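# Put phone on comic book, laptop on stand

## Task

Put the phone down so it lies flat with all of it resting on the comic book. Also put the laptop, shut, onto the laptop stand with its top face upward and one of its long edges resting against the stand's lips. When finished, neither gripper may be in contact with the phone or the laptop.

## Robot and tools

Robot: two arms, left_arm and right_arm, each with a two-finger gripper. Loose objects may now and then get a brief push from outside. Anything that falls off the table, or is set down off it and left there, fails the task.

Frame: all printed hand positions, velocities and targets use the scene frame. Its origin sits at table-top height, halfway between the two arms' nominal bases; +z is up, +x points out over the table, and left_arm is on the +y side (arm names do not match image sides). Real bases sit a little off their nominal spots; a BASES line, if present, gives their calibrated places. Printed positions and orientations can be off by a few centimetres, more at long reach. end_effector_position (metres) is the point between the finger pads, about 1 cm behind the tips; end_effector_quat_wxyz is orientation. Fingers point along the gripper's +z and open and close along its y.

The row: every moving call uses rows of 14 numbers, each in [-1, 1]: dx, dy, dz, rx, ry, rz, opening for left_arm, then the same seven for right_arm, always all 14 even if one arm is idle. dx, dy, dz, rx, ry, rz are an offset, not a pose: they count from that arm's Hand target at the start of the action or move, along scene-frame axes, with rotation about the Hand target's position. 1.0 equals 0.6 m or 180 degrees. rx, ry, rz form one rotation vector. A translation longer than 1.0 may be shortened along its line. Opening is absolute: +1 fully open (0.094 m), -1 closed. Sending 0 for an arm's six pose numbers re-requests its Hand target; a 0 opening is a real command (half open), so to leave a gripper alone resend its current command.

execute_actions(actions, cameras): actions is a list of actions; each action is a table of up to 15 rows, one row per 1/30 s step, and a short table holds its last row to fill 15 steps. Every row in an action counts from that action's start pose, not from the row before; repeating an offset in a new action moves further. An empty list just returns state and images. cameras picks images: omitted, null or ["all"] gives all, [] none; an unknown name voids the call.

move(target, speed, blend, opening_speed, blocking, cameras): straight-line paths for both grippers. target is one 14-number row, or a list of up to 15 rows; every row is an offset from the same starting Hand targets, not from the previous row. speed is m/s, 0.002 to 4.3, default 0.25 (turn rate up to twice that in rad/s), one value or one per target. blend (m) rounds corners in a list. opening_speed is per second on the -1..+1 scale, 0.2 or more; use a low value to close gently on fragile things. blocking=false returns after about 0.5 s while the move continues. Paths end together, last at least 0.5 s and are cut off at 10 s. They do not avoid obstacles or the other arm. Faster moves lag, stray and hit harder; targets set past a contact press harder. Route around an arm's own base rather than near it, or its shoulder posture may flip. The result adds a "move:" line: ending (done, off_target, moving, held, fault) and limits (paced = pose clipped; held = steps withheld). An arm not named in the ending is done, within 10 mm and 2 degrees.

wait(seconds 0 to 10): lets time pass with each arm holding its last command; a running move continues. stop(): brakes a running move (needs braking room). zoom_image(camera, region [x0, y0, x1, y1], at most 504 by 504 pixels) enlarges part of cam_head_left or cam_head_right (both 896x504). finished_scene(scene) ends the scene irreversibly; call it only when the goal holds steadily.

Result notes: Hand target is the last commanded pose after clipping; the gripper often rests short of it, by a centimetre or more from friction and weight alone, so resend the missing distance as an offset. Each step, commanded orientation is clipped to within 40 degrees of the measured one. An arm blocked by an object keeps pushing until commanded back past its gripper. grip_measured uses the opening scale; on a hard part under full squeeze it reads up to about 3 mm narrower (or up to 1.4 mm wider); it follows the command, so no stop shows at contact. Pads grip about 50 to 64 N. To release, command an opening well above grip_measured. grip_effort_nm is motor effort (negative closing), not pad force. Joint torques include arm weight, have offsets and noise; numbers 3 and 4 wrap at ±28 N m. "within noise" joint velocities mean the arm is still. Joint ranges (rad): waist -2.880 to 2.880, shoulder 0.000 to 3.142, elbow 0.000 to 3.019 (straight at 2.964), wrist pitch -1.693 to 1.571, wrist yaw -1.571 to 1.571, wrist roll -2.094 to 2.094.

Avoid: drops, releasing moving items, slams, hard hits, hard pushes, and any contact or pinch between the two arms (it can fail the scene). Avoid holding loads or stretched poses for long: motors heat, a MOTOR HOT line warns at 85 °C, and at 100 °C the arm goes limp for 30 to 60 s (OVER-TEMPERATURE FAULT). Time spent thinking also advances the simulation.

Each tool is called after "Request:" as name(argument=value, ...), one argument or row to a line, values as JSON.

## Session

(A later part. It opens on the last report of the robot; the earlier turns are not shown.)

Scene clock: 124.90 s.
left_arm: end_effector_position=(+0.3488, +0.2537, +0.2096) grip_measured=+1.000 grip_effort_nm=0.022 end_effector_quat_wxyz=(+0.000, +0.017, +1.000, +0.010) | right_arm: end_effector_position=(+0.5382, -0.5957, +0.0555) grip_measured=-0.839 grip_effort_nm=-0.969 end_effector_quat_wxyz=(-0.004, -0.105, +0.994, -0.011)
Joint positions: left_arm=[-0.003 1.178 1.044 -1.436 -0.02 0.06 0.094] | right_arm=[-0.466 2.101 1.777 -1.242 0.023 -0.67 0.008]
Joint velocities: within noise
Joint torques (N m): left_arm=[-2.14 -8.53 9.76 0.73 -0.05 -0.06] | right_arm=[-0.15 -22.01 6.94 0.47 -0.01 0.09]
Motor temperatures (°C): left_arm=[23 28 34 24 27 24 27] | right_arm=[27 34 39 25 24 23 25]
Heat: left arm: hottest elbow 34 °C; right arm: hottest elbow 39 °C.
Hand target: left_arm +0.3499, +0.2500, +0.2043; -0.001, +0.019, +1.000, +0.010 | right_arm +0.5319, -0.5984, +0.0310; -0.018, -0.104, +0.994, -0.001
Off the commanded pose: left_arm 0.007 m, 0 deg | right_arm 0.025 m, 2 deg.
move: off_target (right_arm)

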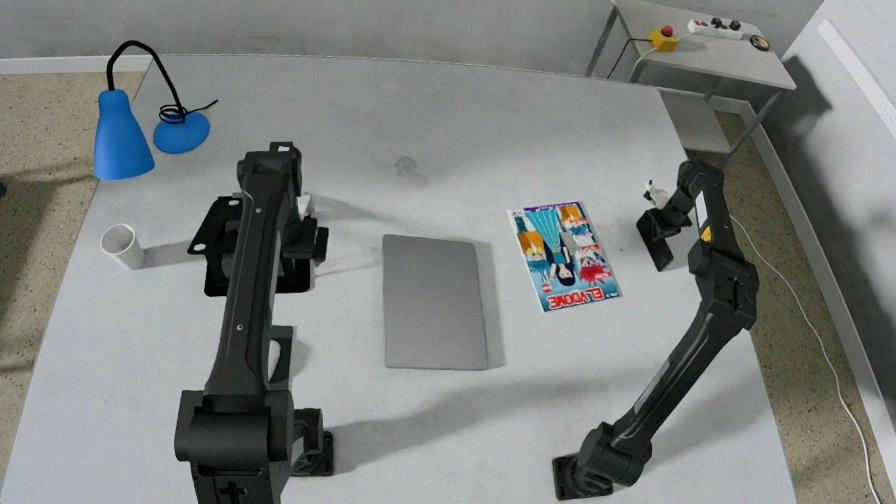

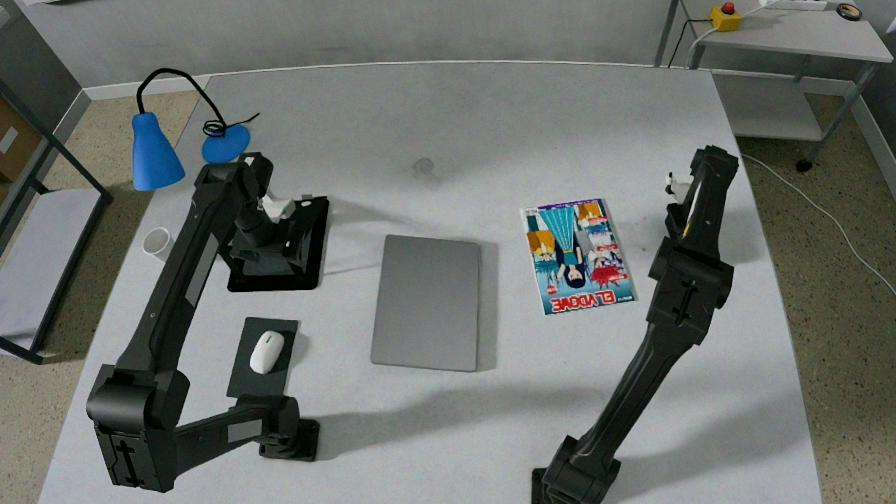

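Request:
move(
  target=[
    [0,0,0,0,0,0,1,0,0,0.33,0,0,0,-0.95],
    [0,0,0,0,0,0,1,-0.103,0.397,0.4,-0.313,-0.118,0.093,-0.95],
  ],
  speed=0.2,
  blend=[0.03,0],
)

Request:
zoom_image(
  camera="cam_head_left",
  region=[480, 140, 680, 340],
)

Request:
zoom_image(
  camera="cam_head_right",
  region=[480, 140, 680, 340],
)

Scene clock: 171.83 s.
left_arm: end_effector_position=(+0.3488, +0.2537, +0.2096) grip_measured=+1.000 grip_effort_nm=0.017 end_effector_quat_wxyz=(+0.000, +0.017, +1.000, +0.010) | right_arm: end_effector_position=(+0.4730, -0.3626, +0.2566) grip_measured=-0.843 grip_effort_nm=-1.043 end_effector_quat_wxyz=(+0.092, -0.226, +0.841, -0.482)
Joint positions: left_arm=[-0.003 1.178 1.044 -1.436 -0.02 0.06 0.094] | right_arm=[0.174 1.457 1.189 -0.886 0.969 -0.566 0.007]
Joint velocities: within noise
Joint torques (N m): left_arm=[-2.26 -8.23 9.48 0.91 -0.03 -0.06] | right_arm=[0.97 -18.26 8.13 1.37 0.76 0.19]
Motor temperatures (°C): left_arm=[23 27 33 24 27 24 27] | right_arm=[27 38 36 25 24 23 27]
Heat: left arm: hottest elbow 33 °C; right arm: hottest shoulder 38 °C.
Hand target: left_arm +0.3499, +0.2500, +0.2043; -0.001, +0.019, +1.000, +0.010 | right_arm +0.4701, -0.3603, +0.2709; +0.111, -0.218, +0.838, -0.487
Off the commanded pose: left_arm 0.007 m, 0 deg | right_arm 0.015 m, 2 deg.
move: off_target (right_arm)

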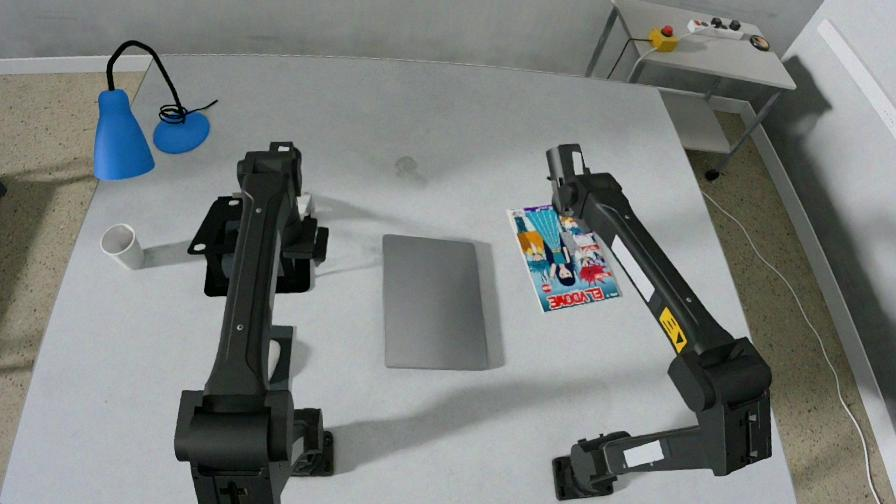

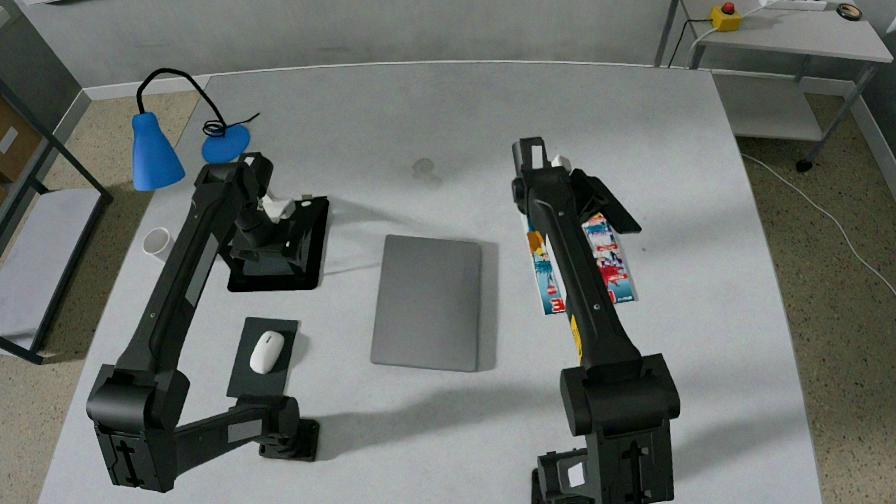

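Scaled by 2.520.

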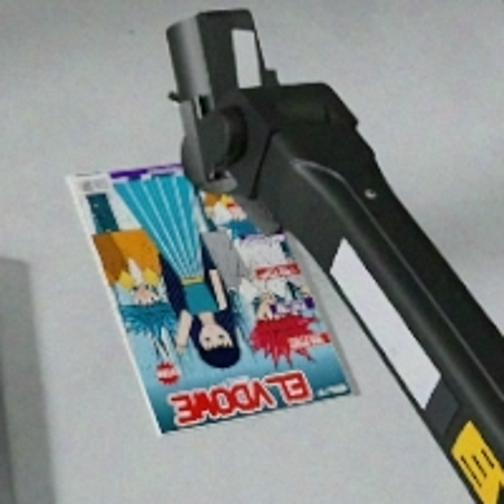

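Scaled by 2.520.

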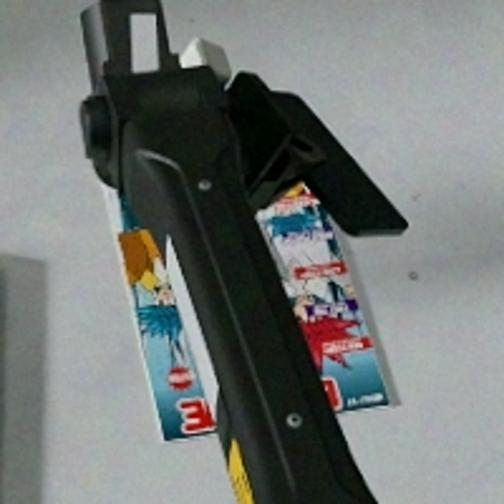

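Request:
move(
  target=[
    [0,0,0,0,0,0,1,-0.03,0.045,-0.2,0,0,0,-0.95],
    [0,0,0,0,0,0,1,-0.03,0.045,-0.35,0,0,0,-0.95],
  ],
  speed=[0.2,0.1],
)

Request:
zoom_image(
  camera="cam_head_left",
  region=[480, 160, 680, 360],
)

Request:
zoom_image(
  camera="cam_head_right",
  region=[480, 160, 680, 360],
)

Scene clock: 185.23 s.
left_arm: end_effector_position=(+0.3488, +0.2537, +0.2096) grip_measured=+1.000 grip_effort_nm=0.022 end_effector_quat_wxyz=(+0.000, +0.017, +1.000, +0.010) | right_arm: end_effector_position=(+0.4517, -0.3376, +0.0645) grip_measured=-0.843 grip_effort_nm=-1.038 end_effector_quat_wxyz=(+0.107, -0.217, +0.841, -0.484)
Joint positions: left_arm=[-0.003 1.178 1.044 -1.436 -0.02 0.06 0.094] | right_arm=[0.242 1.697 0.887 -0.402 0.997 -0.454 0.007]
Joint velocities: within noise
Joint torques (N m): left_arm=[-2.37 -8.23 9.65 0.95 -0.06 -0.08] | right_arm=[1.26 -14.74 5.86 1.24 0.79 0.23]
Motor temperatures (°C): left_arm=[23 26 33 24 27 24 27] | right_arm=[27 36 35 25 24 23 27]
Heat: left arm: hottest elbow 33 °C; right arm: hottest shoulder 36 °C.
Hand target: left_arm +0.3499, +0.2500, +0.2043; -0.001, +0.019, +1.000, +0.010 | right_arm +0.4521, -0.3333, +0.0610; +0.111, -0.218, +0.838, -0.487
Off the commanded pose: left_arm 0.007 m, 0 deg | right_arm 0.006 m, 1 deg.
move: done

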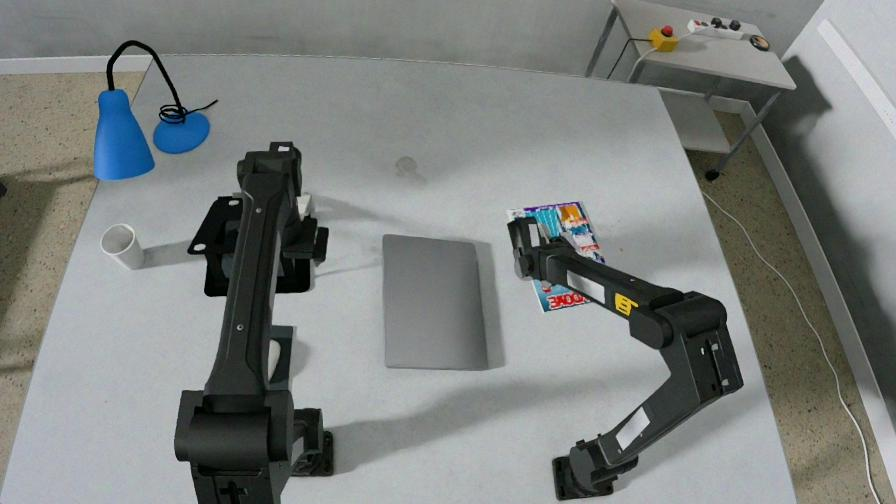

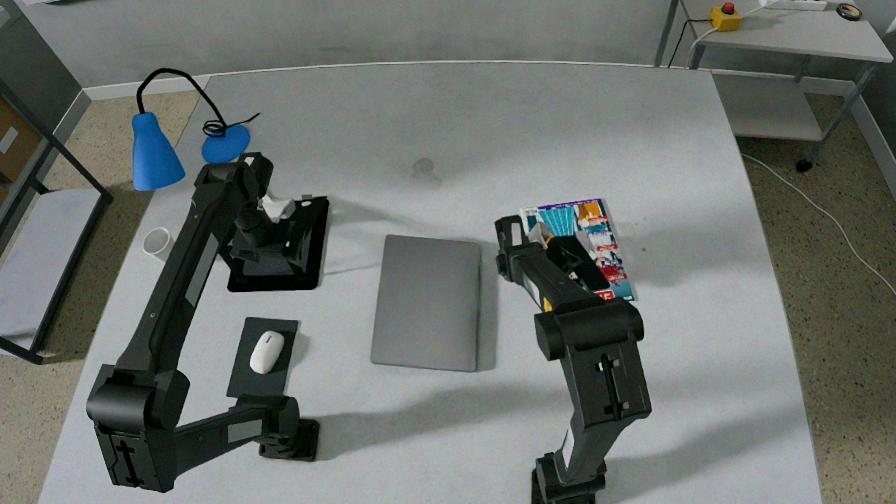

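Scaled by 2.520.

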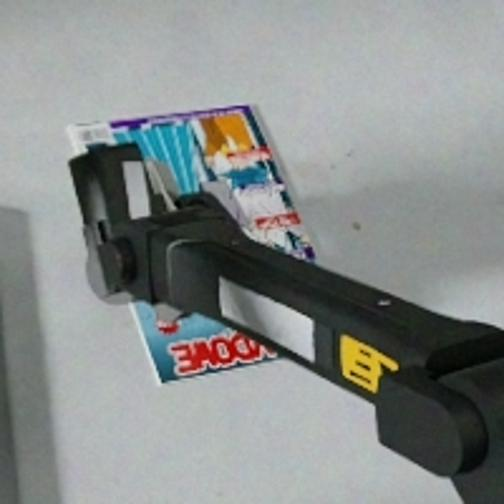

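Scaled by 2.520.

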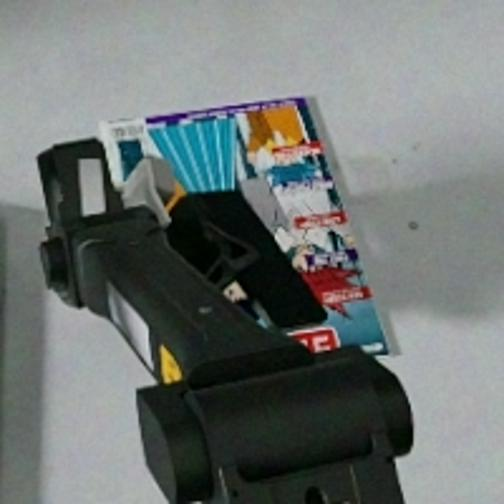

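Request:
move(
  target=[
    [0,0,0,0,0,0,1,0.05,-0.015,0,-0.043,-0.025,0,-0.95],
    [0,0,0,0,0,0,1,0.05,-0.015,-0.04,-0.043,-0.025,0,-0.95],
  ],
  speed=[0.15,0.06],
)

Request:
zoom_image(
  camera="cam_head_left",
  region=[480, 160, 680, 360],
)

Request:
zoom_image(
  camera="cam_head_right",
  region=[500, 180, 660, 340],
)

Scene clock: 191.97 s.
left_arm: end_effector_position=(+0.3488, +0.2537, +0.2096) grip_measured=+1.000 grip_effort_nm=0.017 end_effector_quat_wxyz=(+0.000, +0.017, +1.000, +0.010) | right_arm: end_effector_position=(+0.4788, -0.3421, +0.0382) grip_measured=-0.843 grip_effort_nm=-1.033 end_effector_quat_wxyz=(+0.127, -0.208, +0.801, -0.547)
Joint positions: left_arm=[-0.003 1.178 1.044 -1.436 -0.02 0.06 0.094] | right_arm=[0.242 1.842 0.887 -0.085 1.128 -0.602 0.007]
Joint velocities: within noise
Joint torques (N m): left_arm=[-1.85 -8.82 9.61 0.92 -0.08 -0.07] | right_arm=[0.32 -16.38 5.76 1.39 0.78 0.15]
Motor temperatures (°C): left_arm=[23 26 33 24 27 24 27] | right_arm=[27 36 35 25 24 23 27]
Heat: left arm: hottest elbow 33 °C; right arm: hottest shoulder 36 °C.
Hand target: left_arm +0.3499, +0.2500, +0.2043; -0.001, +0.019, +1.000, +0.010 | right_arm +0.4821, -0.3423, +0.0369; +0.129, -0.206, +0.799, -0.551
Off the commanded pose: left_arm 0.007 m, 0 deg | right_arm 0.003 m, 1 deg.
move: done

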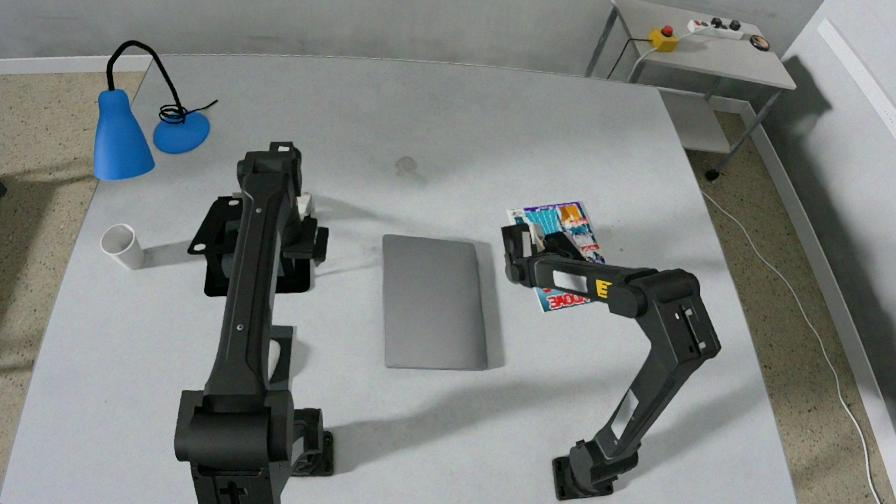

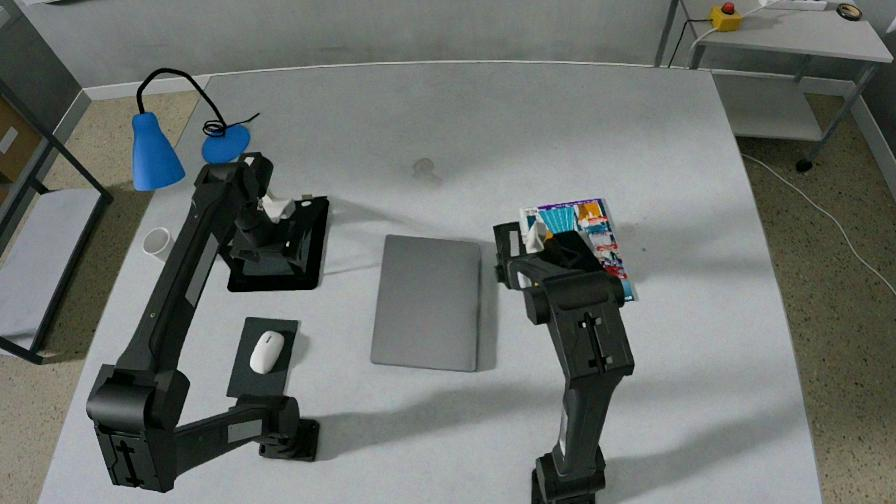

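Scaled by 2.520.

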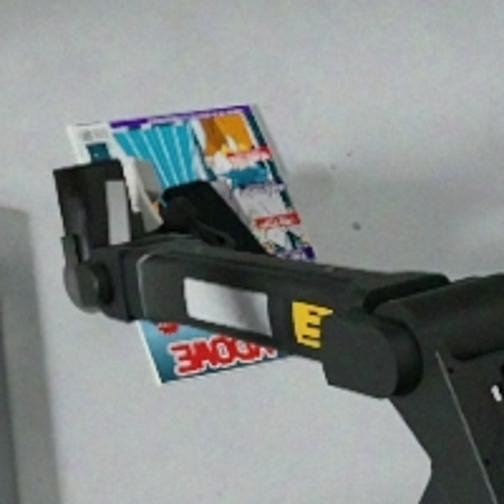

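Scaled by 3.150.

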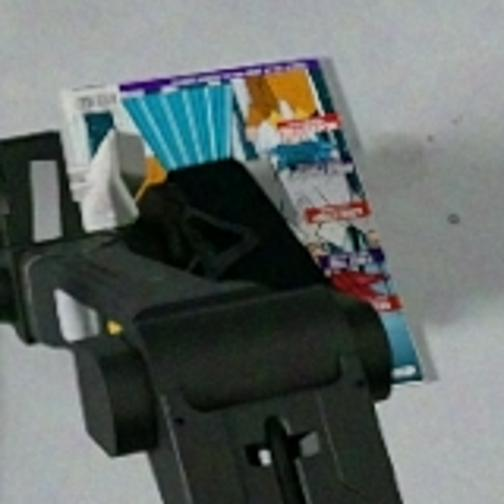

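Request:
move(
  target=[0,0,0,0,0,0,1,0.0,0,-0.03,0,0,0,-0.95],
  speed=0.05,
)

Request:
zoom_image(
  camera="cam_head_right",
  region=[500, 180, 660, 340],
)

Scene clock: 195.77 s.
left_arm: end_effector_position=(+0.3488, +0.2537, +0.2096) grip_measured=+1.000 grip_effort_nm=0.017 end_effector_quat_wxyz=(+0.000, +0.017, +1.000, +0.010) | right_arm: end_effector_position=(+0.4816, -0.3418, +0.0279) grip_measured=-0.843 grip_effort_nm=-1.043 end_effector_quat_wxyz=(+0.134, -0.202, +0.800, -0.549)
Joint positions: left_arm=[-0.003 1.178 1.044 -1.436 -0.02 0.06 0.094] | right_arm=[0.242 1.874 0.887 -0.035 1.134 -0.602 0.007]
Joint velocities: within noise
Joint torques (N m): left_arm=[-1.96 -8.88 9.62 0.7 -0.09 -0.06] | right_arm=[0.32 -15.62 5.38 1.33 0.58 0.15]
Motor temperatures (°C): left_arm=[23 26 33 24 27 24 27] | right_arm=[27 36 34 25 24 23 27]
Heat: left arm: hottest elbow 33 °C; right arm: hottest shoulder 36 °C.
Hand target: left_arm +0.3499, +0.2500, +0.2043; -0.001, +0.019, +1.000, +0.010 | right_arm +0.4821, -0.3423, +0.0190; +0.129, -0.206, +0.799, -0.551
Off the commanded pose: left_arm 0.007 m, 0 deg | right_arm 0.009 m, 1 deg.
move: done

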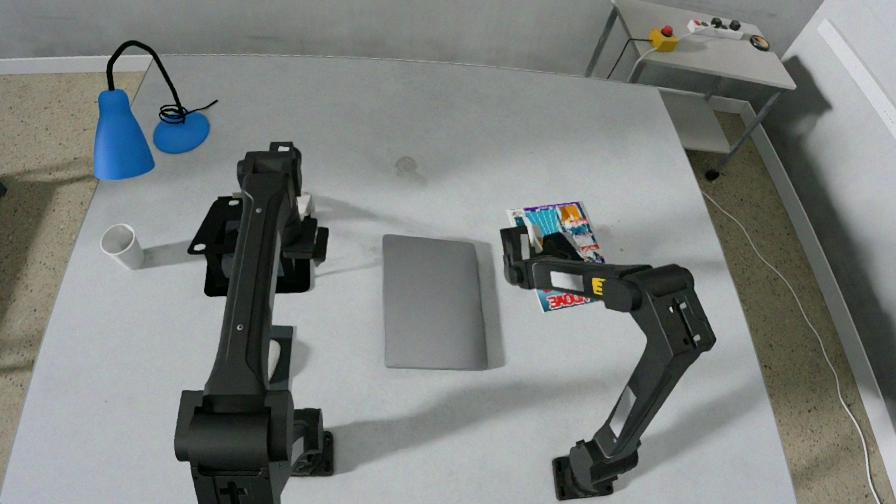

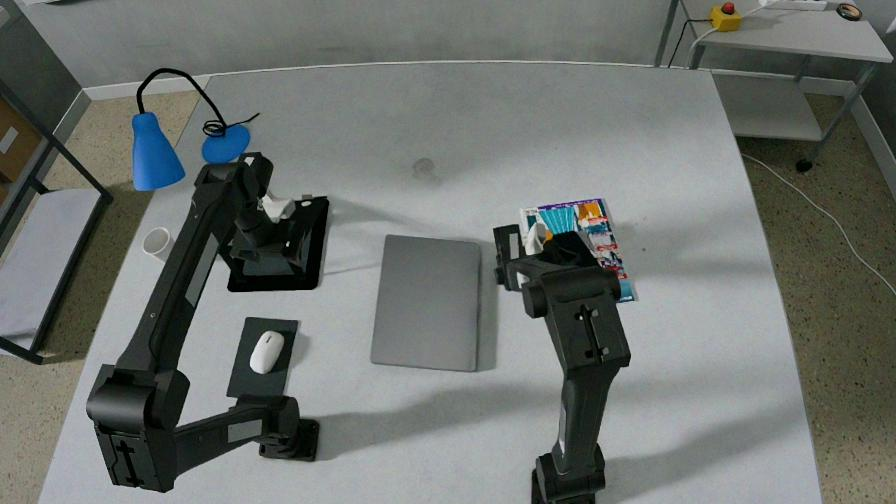

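Scaled by 3.150.

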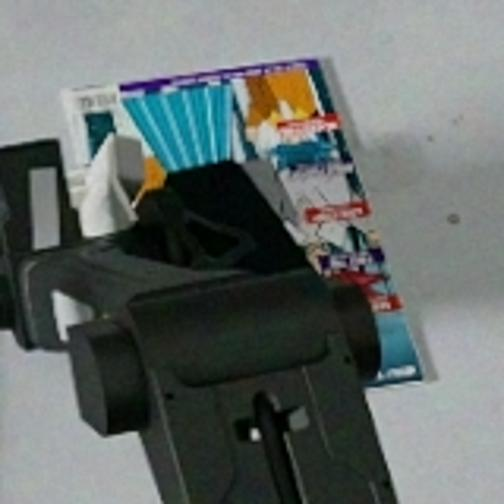

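Request:
move(
  target=[0,0,0,0,0,0,1,0.0,0,-0.017,-0.02,-0.011,0,-0.95],
  speed=0.05,
  cameras=["cam_head_right"],
)

Request:
zoom_image(
  camera="cam_head_right",
  region=[500, 180, 660, 340],
)

Scene clock: 200.33 s.
left_arm: end_effector_position=(+0.3488, +0.2537, +0.2096) grip_measured=+1.000 grip_effort_nm=0.022 end_effector_quat_wxyz=(+0.000, +0.017, +1.000, +0.010) | right_arm: end_effector_position=(+0.4910, -0.3438, +0.0339) grip_measured=-0.843 grip_effort_nm=-1.043 end_effector_quat_wxyz=(+0.150, -0.186, +0.779, -0.580)
Joint positions: left_arm=[-0.003 1.178 1.044 -1.436 -0.02 0.06 0.094] | right_arm=[0.242 1.905 0.884 0.129 1.199 -0.694 0.007]
Joint velocities: within noise
Joint torques (N m): left_arm=[-2.55 -7.94 9.62 0.79 -0.04 -0.09] | right_arm=[0.91 -14.1 3.88 1.44 0.45 0.25]
Motor temperatures (°C): left_arm=[23 26 33 24 27 24 27] | right_arm=[27 35 34 25 24 23 27]
Heat: left arm: hottest elbow 33 °C; right arm: hottest shoulder 35 °C.
Hand target: left_arm +0.3499, +0.2500, +0.2043; -0.001, +0.019, +1.000, +0.010 | right_arm +0.4822, -0.3421, +0.0088; +0.136, -0.200, +0.779, -0.579
Off the commanded pose: left_arm 0.007 m, 0 deg | right_arm 0.027 m, 2 deg.
move: off_target (right_arm)
Images, in order (width x height): cam_head_right 896x504.

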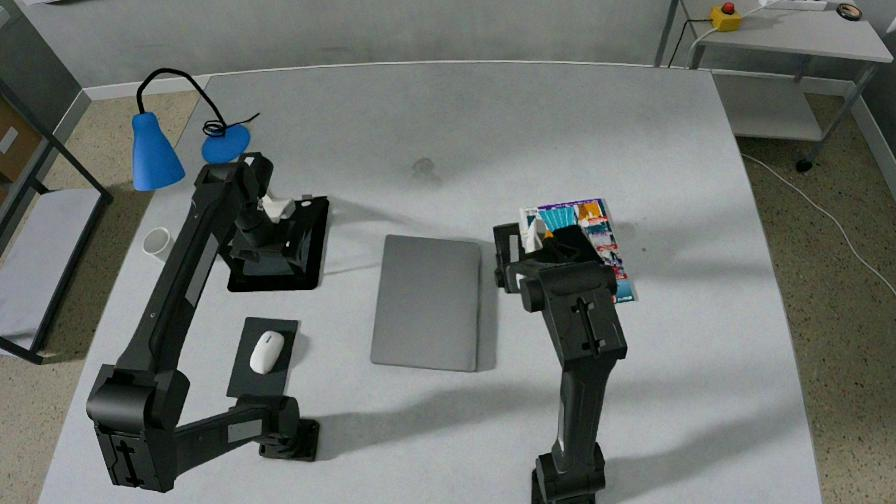

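Scaled by 3.150.

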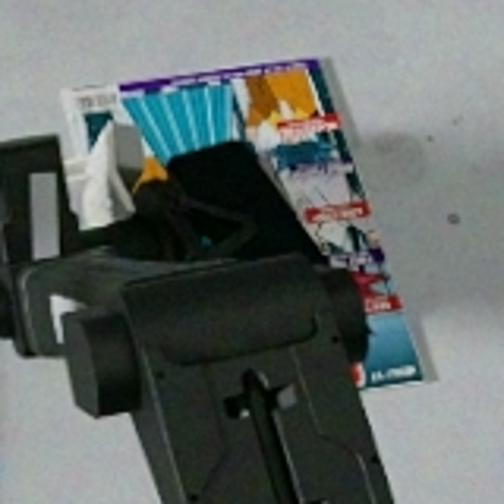

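Request:
move(
  target=[
    [0,0,0,0,0,0,1,0.0,0,0.06,0.053,0.031,0,-0.95],
    [0,0,0,0,0,0,1,0.0,0,0.02,0.053,0.031,0,-0.95],
  ],
  speed=0.07,
  cameras=["cam_head_right"],
)

Request:
zoom_image(
  camera="cam_head_right",
  region=[500, 180, 660, 340],
)

Scene clock: 208.27 s.
left_arm: end_effector_position=(+0.3488, +0.2537, +0.2096) grip_measured=+1.000 grip_effort_nm=0.012 end_effector_quat_wxyz=(+0.000, +0.017, +1.000, +0.010) | right_arm: end_effector_position=(+0.4721, -0.3392, +0.0312) grip_measured=-0.843 grip_effort_nm=-1.043 end_effector_quat_wxyz=(+0.120, -0.215, +0.828, -0.504)
Joint positions: left_arm=[-0.003 1.178 1.044 -1.436 -0.02 0.06 0.094] | right_arm=[0.235 1.814 0.895 -0.213 1.033 -0.521 0.007]
Joint velocities: within noise
Joint torques (N m): left_arm=[-2.9 -8.35 9.46 0.75 -0.03 -0.08] | right_arm=[-0.44 -13.74 7.56 1.07 0.24 0.13]
Motor temperatures (°C): left_arm=[23 26 33 24 27 24 27] | right_arm=[27 35 34 25 24 23 27]
Heat: left arm: hottest elbow 33 °C; right arm: hottest shoulder 35 °C.
Hand target: left_arm +0.3499, +0.2500, +0.2043; -0.001, +0.019, +1.000, +0.010 | right_arm +0.4821, -0.3422, +0.0207; +0.115, -0.216, +0.830, -0.502
Off the commanded pose: left_arm 0.007 m, 0 deg | right_arm 0.015 m, 1 deg.
move: off_target (right_arm)
Images, in order (width x height): cam_head_right 896x504.

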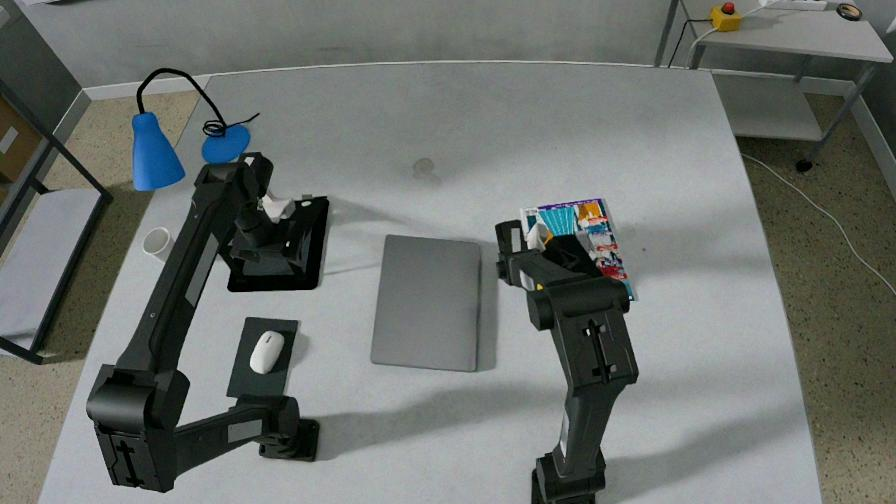

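Scaled by 3.150.

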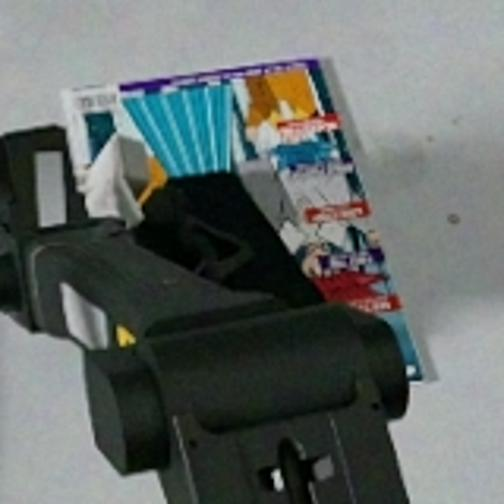

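Request:
move(
  target=[0,0,0,0,0,0,1,0.0,0,-0.013,0,0,0,-0.95],
  speed=0.05,
  cameras=["cam_head_right"],
)

Request:
zoom_image(
  camera="cam_head_right",
  region=[520, 200, 620, 300],
)

Scene clock: 211.93 s.
left_arm: end_effector_position=(+0.3488, +0.2537, +0.2096) grip_measured=+1.000 grip_effort_nm=0.022 end_effector_quat_wxyz=(+0.000, +0.017, +1.000, +0.010) | right_arm: end_effector_position=(+0.4738, -0.3394, +0.0298) grip_measured=-0.843 grip_effort_nm=-1.043 end_effector_quat_wxyz=(+0.124, -0.211, +0.827, -0.507)
Joint positions: left_arm=[-0.003 1.178 1.044 -1.436 -0.02 0.06 0.094] | right_arm=[0.235 1.822 0.895 -0.193 1.04 -0.521 0.007]
Joint velocities: within noise
Joint torques (N m): left_arm=[-2.32 -8.47 9.65 0.76 -0.08 -0.05] | right_arm=[-0.38 -13.1 7.3 1.07 -0.02 0.16]
Motor temperatures (°C): left_arm=[23 26 33 24 27 24 27] | right_arm=[27 35 34 25 24 23 27]
Heat: left arm: hottest elbow 33 °C; right arm: hottest shoulder 35 °C.
Hand target: left_arm +0.3499, +0.2500, +0.2043; -0.001, +0.019, +1.000, +0.010 | right_arm +0.4821, -0.3422, +0.0130; +0.115, -0.216, +0.830, -0.502
Off the commanded pose: left_arm 0.007 m, 0 deg | right_arm 0.019 m, 1 deg.
move: off_target (right_arm)
Images, in order (width x height): cam_head_right 896x504.

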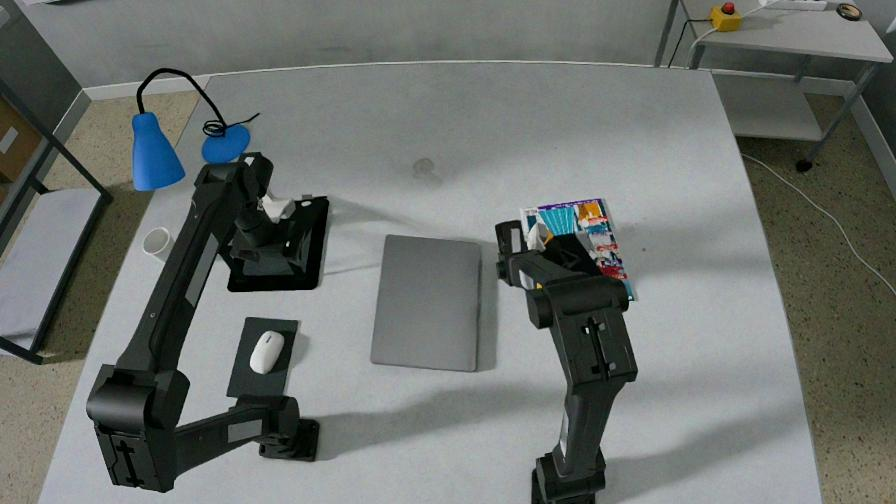

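Scaled by 5.040.

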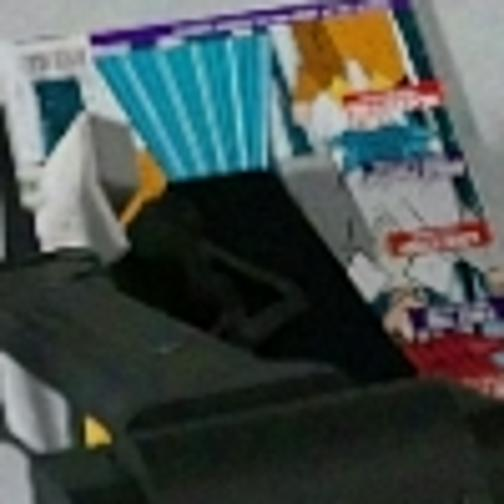

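Request:
move(
  target=[0,0,0,0,0,0,1,-0.01,0.003,0.025,0,0,0,-0.6],
  speed=0.05,
  opening_speed=0.25,
  cameras=["cam_head_right"],
)

Request:
zoom_image(
  camera="cam_head_right",
  region=[520, 200, 620, 300],
)

Scene clock: 215.97 s.
left_arm: end_effector_position=(+0.3488, +0.2537, +0.2096) grip_measured=+1.000 grip_effort_nm=0.022 end_effector_quat_wxyz=(+0.000, +0.017, +1.000, +0.010) | right_arm: end_effector_position=(+0.4709, -0.3390, +0.0263) grip_measured=-0.602 grip_effort_nm=0.061 end_effector_quat_wxyz=(+0.115, -0.219, +0.829, -0.501)
Joint positions: left_arm=[-0.003 1.178 1.044 -1.436 -0.02 0.06 0.094] | right_arm=[0.235 1.823 0.895 -0.217 1.027 -0.52 0.019]
Joint velocities: within noise
Joint torques (N m): left_arm=[-2.32 -8.47 9.84 0.65 -0.01 -0.11] | right_arm=[0.03 -16.44 6.68 0.4 0.52 0.22]
Motor temperatures (°C): left_arm=[23 26 33 24 27 24 27] | right_arm=[27 35 34 25 24 23 27]
Heat: left arm: hottest elbow 33 °C; right arm: hottest shoulder 35 °C.
Hand target: left_arm +0.3499, +0.2500, +0.2043; -0.001, +0.019, +1.000, +0.010 | right_arm +0.4762, -0.3404, +0.0279; +0.115, -0.216, +0.830, -0.502
Off the commanded pose: left_arm 0.007 m, 0 deg | right_arm 0.006 m, 0 deg.
move: done
Images, in order (width x height): cam_head_right 896x504.

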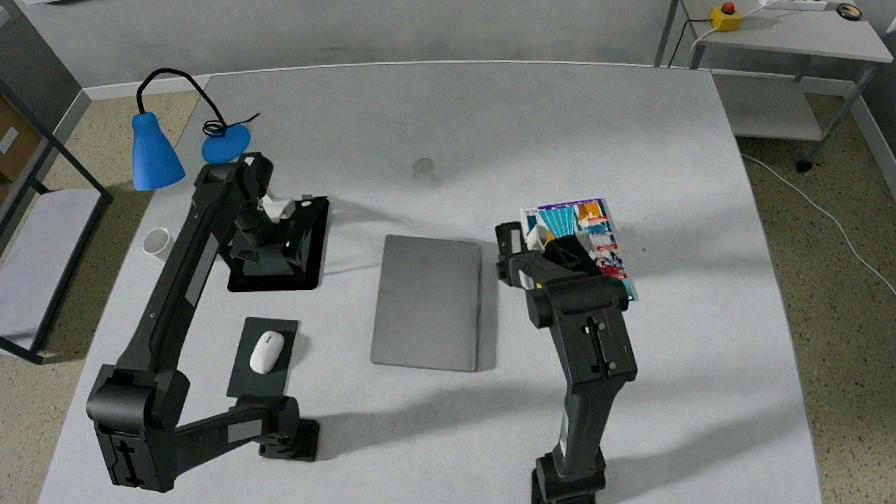

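Scaled by 5.040.

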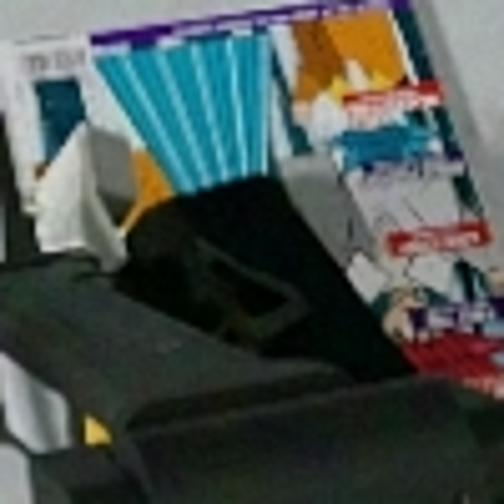

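Request:
move(
  target=[0,0,0,0,0,0,1,-0.036,0.076,0,0,0,0,-0.6],
  speed=0.05,
  cameras=["cam_head_right"],
)

Request:
zoom_image(
  camera="cam_head_right",
  region=[500, 190, 640, 320],
)

Scene clock: 221.00 s.
left_arm: end_effector_position=(+0.3488, +0.2537, +0.2096) grip_measured=+1.000 grip_effort_nm=0.017 end_effector_quat_wxyz=(+0.000, +0.017, +1.000, +0.010) | right_arm: end_effector_position=(+0.4419, -0.3040, +0.0211) grip_measured=-0.601 grip_effort_nm=0.066 end_effector_quat_wxyz=(+0.102, -0.220, +0.830, -0.503)
Joint positions: left_arm=[-0.003 1.178 1.044 -1.436 -0.02 0.06 0.094] | right_arm=[0.332 1.823 0.895 -0.419 1.063 -0.314 0.019]
Joint velocities: within noise
Joint torques (N m): left_arm=[-2.08 -8.06 9.87 0.76 -0.04 -0.11] | right_arm=[1.14 -16.32 7.61 0.1 0.61 0.27]
Motor temperatures (°C): left_arm=[23 26 33 24 27 24 27] | right_arm=[27 35 34 25 24 23 27]
Heat: left arm: hottest elbow 33 °C; right arm: hottest shoulder 35 °C.
Hand target: left_arm +0.3499, +0.2500, +0.2043; -0.001, +0.019, +1.000, +0.010 | right_arm +0.4545, -0.2948, +0.0279; +0.114, -0.216, +0.830, -0.502
Off the commanded pose: left_arm 0.007 m, 0 deg | right_arm 0.017 m, 2 deg.
move: off_target (right_arm)
Images, in order (width x height): cam_head_right 896x504.

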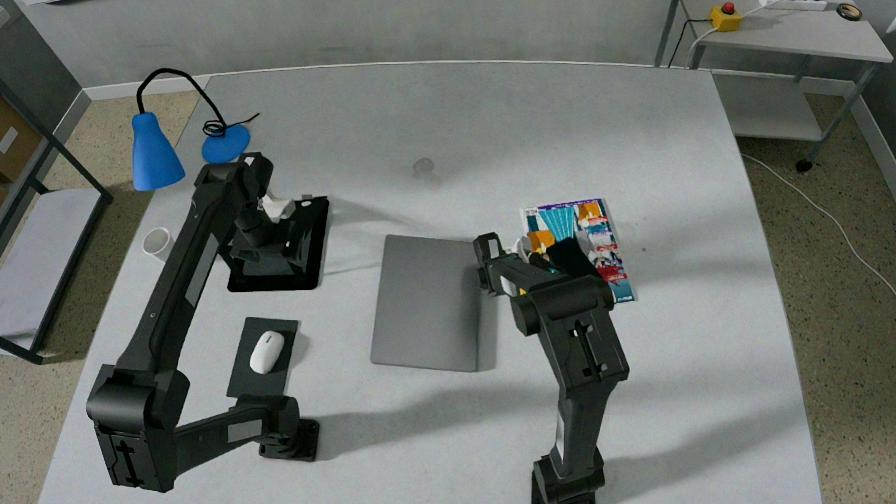

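Scaled by 3.600.

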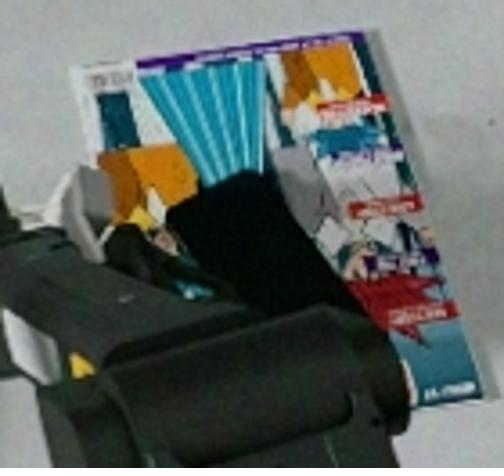

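Request:
move(
  target=[0,0,0,0,0,0,1,-0.02,0.06,0.005,0,0,0,-0.6],
  speed=0.05,
  cameras=["cam_head_right","cam_head_left"],
)

Request:
zoom_image(
  camera="cam_head_right",
  region=[500, 190, 640, 320],
)

Request:
zoom_image(
  camera="cam_head_left",
  region=[490, 190, 630, 320],
)

Scene clock: 225.97 s.
left_arm: end_effector_position=(+0.3488, +0.2537, +0.2096) grip_measured=+1.000 grip_effort_nm=0.022 end_effector_quat_wxyz=(+0.000, +0.017, +1.000, +0.010) | right_arm: end_effector_position=(+0.4277, -0.2703, +0.0276) grip_measured=-0.601 grip_effort_nm=0.061 end_effector_quat_wxyz=(+0.104, -0.219, +0.829, -0.503)
Joint positions: left_arm=[-0.003 1.178 1.044 -1.436 -0.02 0.06 0.094] | right_arm=[0.418 1.823 0.929 -0.605 1.077 -0.137 0.019]
Joint velocities: within noise
Joint torques (N m): left_arm=[-2.49 -8.29 9.48 0.7 -0.07 -0.08] | right_arm=[1.14 -15.09 8.36 -0.1 0.63 0.3]
Motor temperatures (°C): left_arm=[23 26 33 24 27 24 27] | right_arm=[27 34 34 25 24 23 27]
Heat: left arm: hottest elbow 33 °C; right arm: hottest shoulder 34 °C.
Hand target: left_arm +0.3499, +0.2500, +0.2043; -0.001, +0.019, +1.000, +0.010 | right_arm +0.4426, -0.2588, +0.0309; +0.115, -0.216, +0.830, -0.502
Off the commanded pose: left_arm 0.007 m, 0 deg | right_arm 0.019 m, 1 deg.
move: off_target (right_arm)

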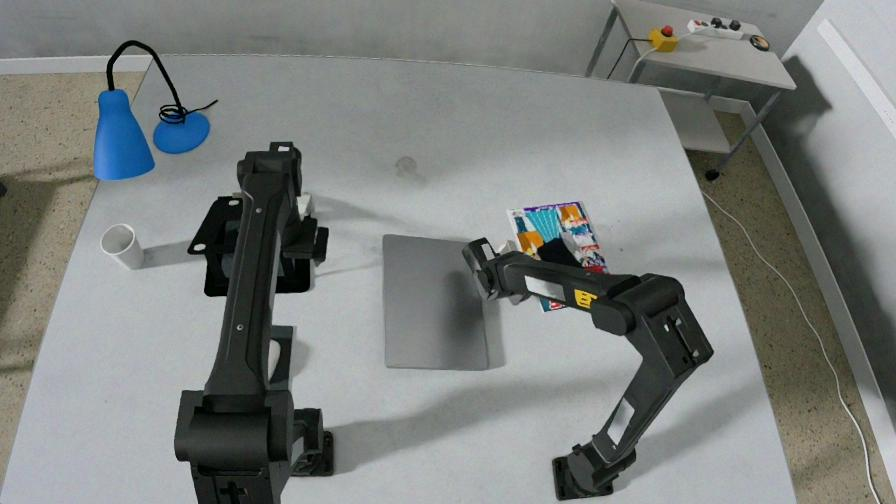

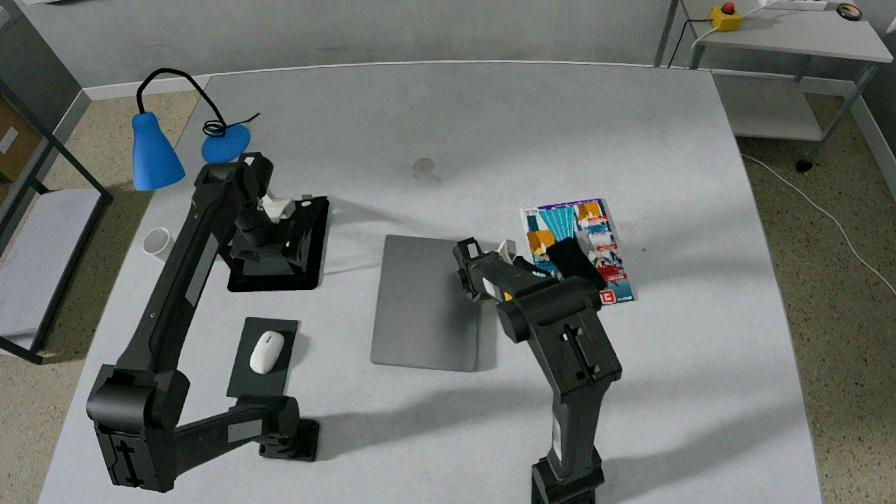

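Scaled by 3.600.

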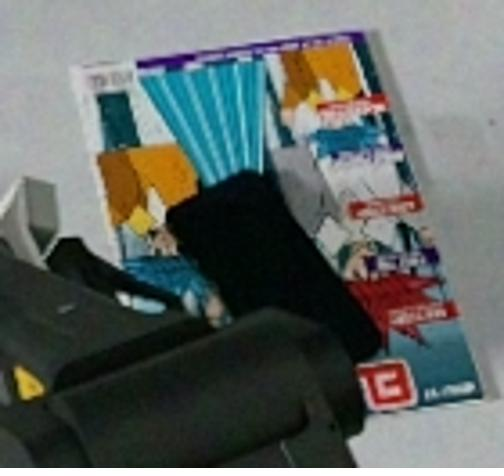

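Scaled by 3.600.

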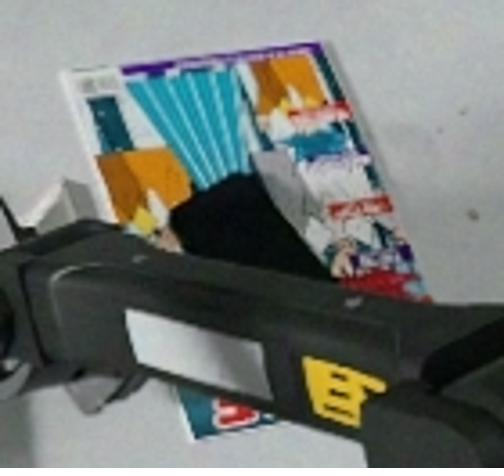

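Request:
move(
  target=[
    [-0.05,0.1,0.15,0,0,0.1,1,0,0,0.3,0,0,0,-0.6],
    [-0.25,0.5,0.167,0,0,0.49,1,-0.2,-0.4,0.4,0.191,0.304,0.303,-0.6],
  ],
  speed=0.25,
  blend=[0.03,0],
)

Request:
zoom_image(
  camera="cam_head_left",
  region=[180, 170, 330, 310],
)

Request:
zoom_image(
  camera="cam_head_right",
  region=[490, 170, 660, 330],
)

Scene clock: 266.93 s.
left_arm: end_effector_position=(+0.1953, +0.5343, +0.2810) grip_measured=+1.000 grip_effort_nm=0.017 end_effector_quat_wxyz=(-0.032, -0.674, +0.738, +0.000) | right_arm: end_effector_position=(+0.3089, -0.4879, +0.2552) grip_measured=-0.601 grip_effort_nm=0.056 end_effector_quat_wxyz=(+0.005, +0.707, -0.707, -0.013)
Joint positions: left_arm=[1.02 1.253 1.292 -1.67 -0.019 -0.432 0.094] | right_arm=[-0.49 1.356 1.319 -1.562 0.002 -2.056 0.019]
Joint velocities: within noise
Joint torques (N m): left_arm=[-0.79 -9.23 16.84 -0.27 0.01 -0.09] | right_arm=[-0.15 -10.52 12.74 -0.34 -0.11 0.03]
Motor temperatures (°C): left_arm=[23 26 34 24 27 24 27] | right_arm=[27 34 36 25 24 23 26]
Heat: left arm: hottest elbow 34 °C; right arm: hottest elbow 36 °C.
Hand target: left_arm +0.1999, +0.5500, +0.3044; -0.008, -0.682, +0.731, +0.007 | right_arm +0.3226, -0.4988, +0.2709; -0.001, +0.707, -0.707, +0.000
Off the commanded pose: left_arm 0.029 m, 3 deg | right_arm 0.024 m, 2 deg.
joint sent to its limit (left arm) — joint 4 (wrist pitch), lower limit. The joint targets still meet the commanded pose.
move: off_target (left_arm, right_arm)

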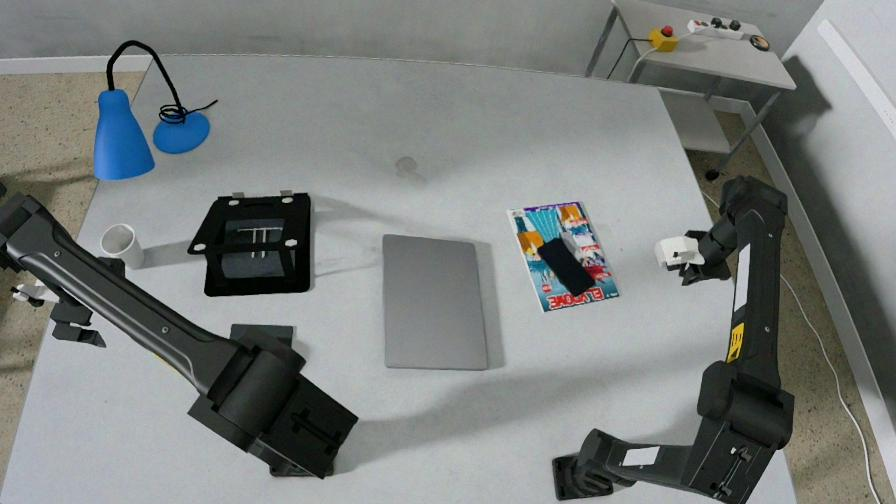

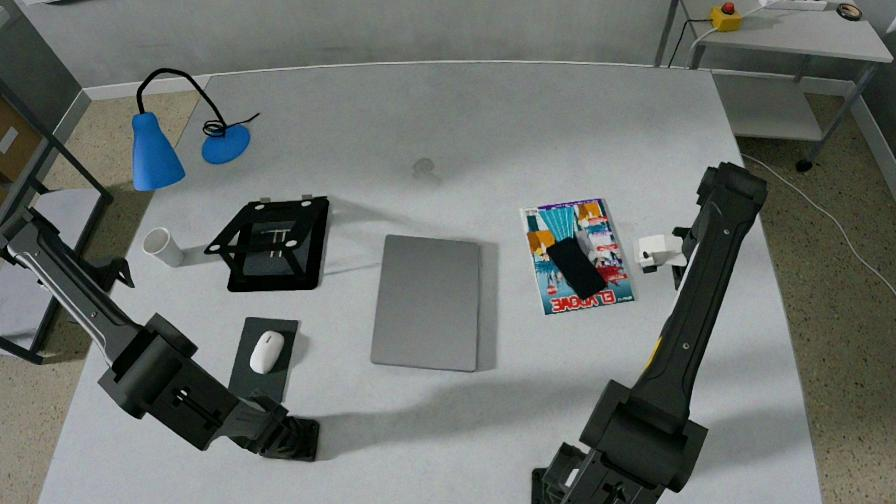

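Scaled by 3.360.

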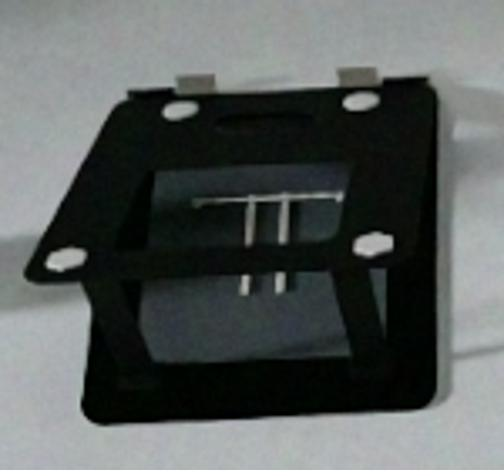

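Scaled by 2.965.

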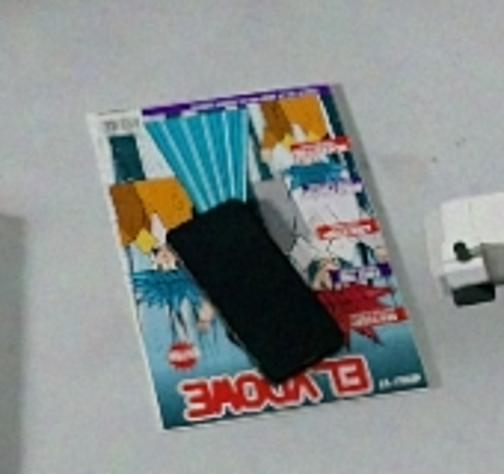

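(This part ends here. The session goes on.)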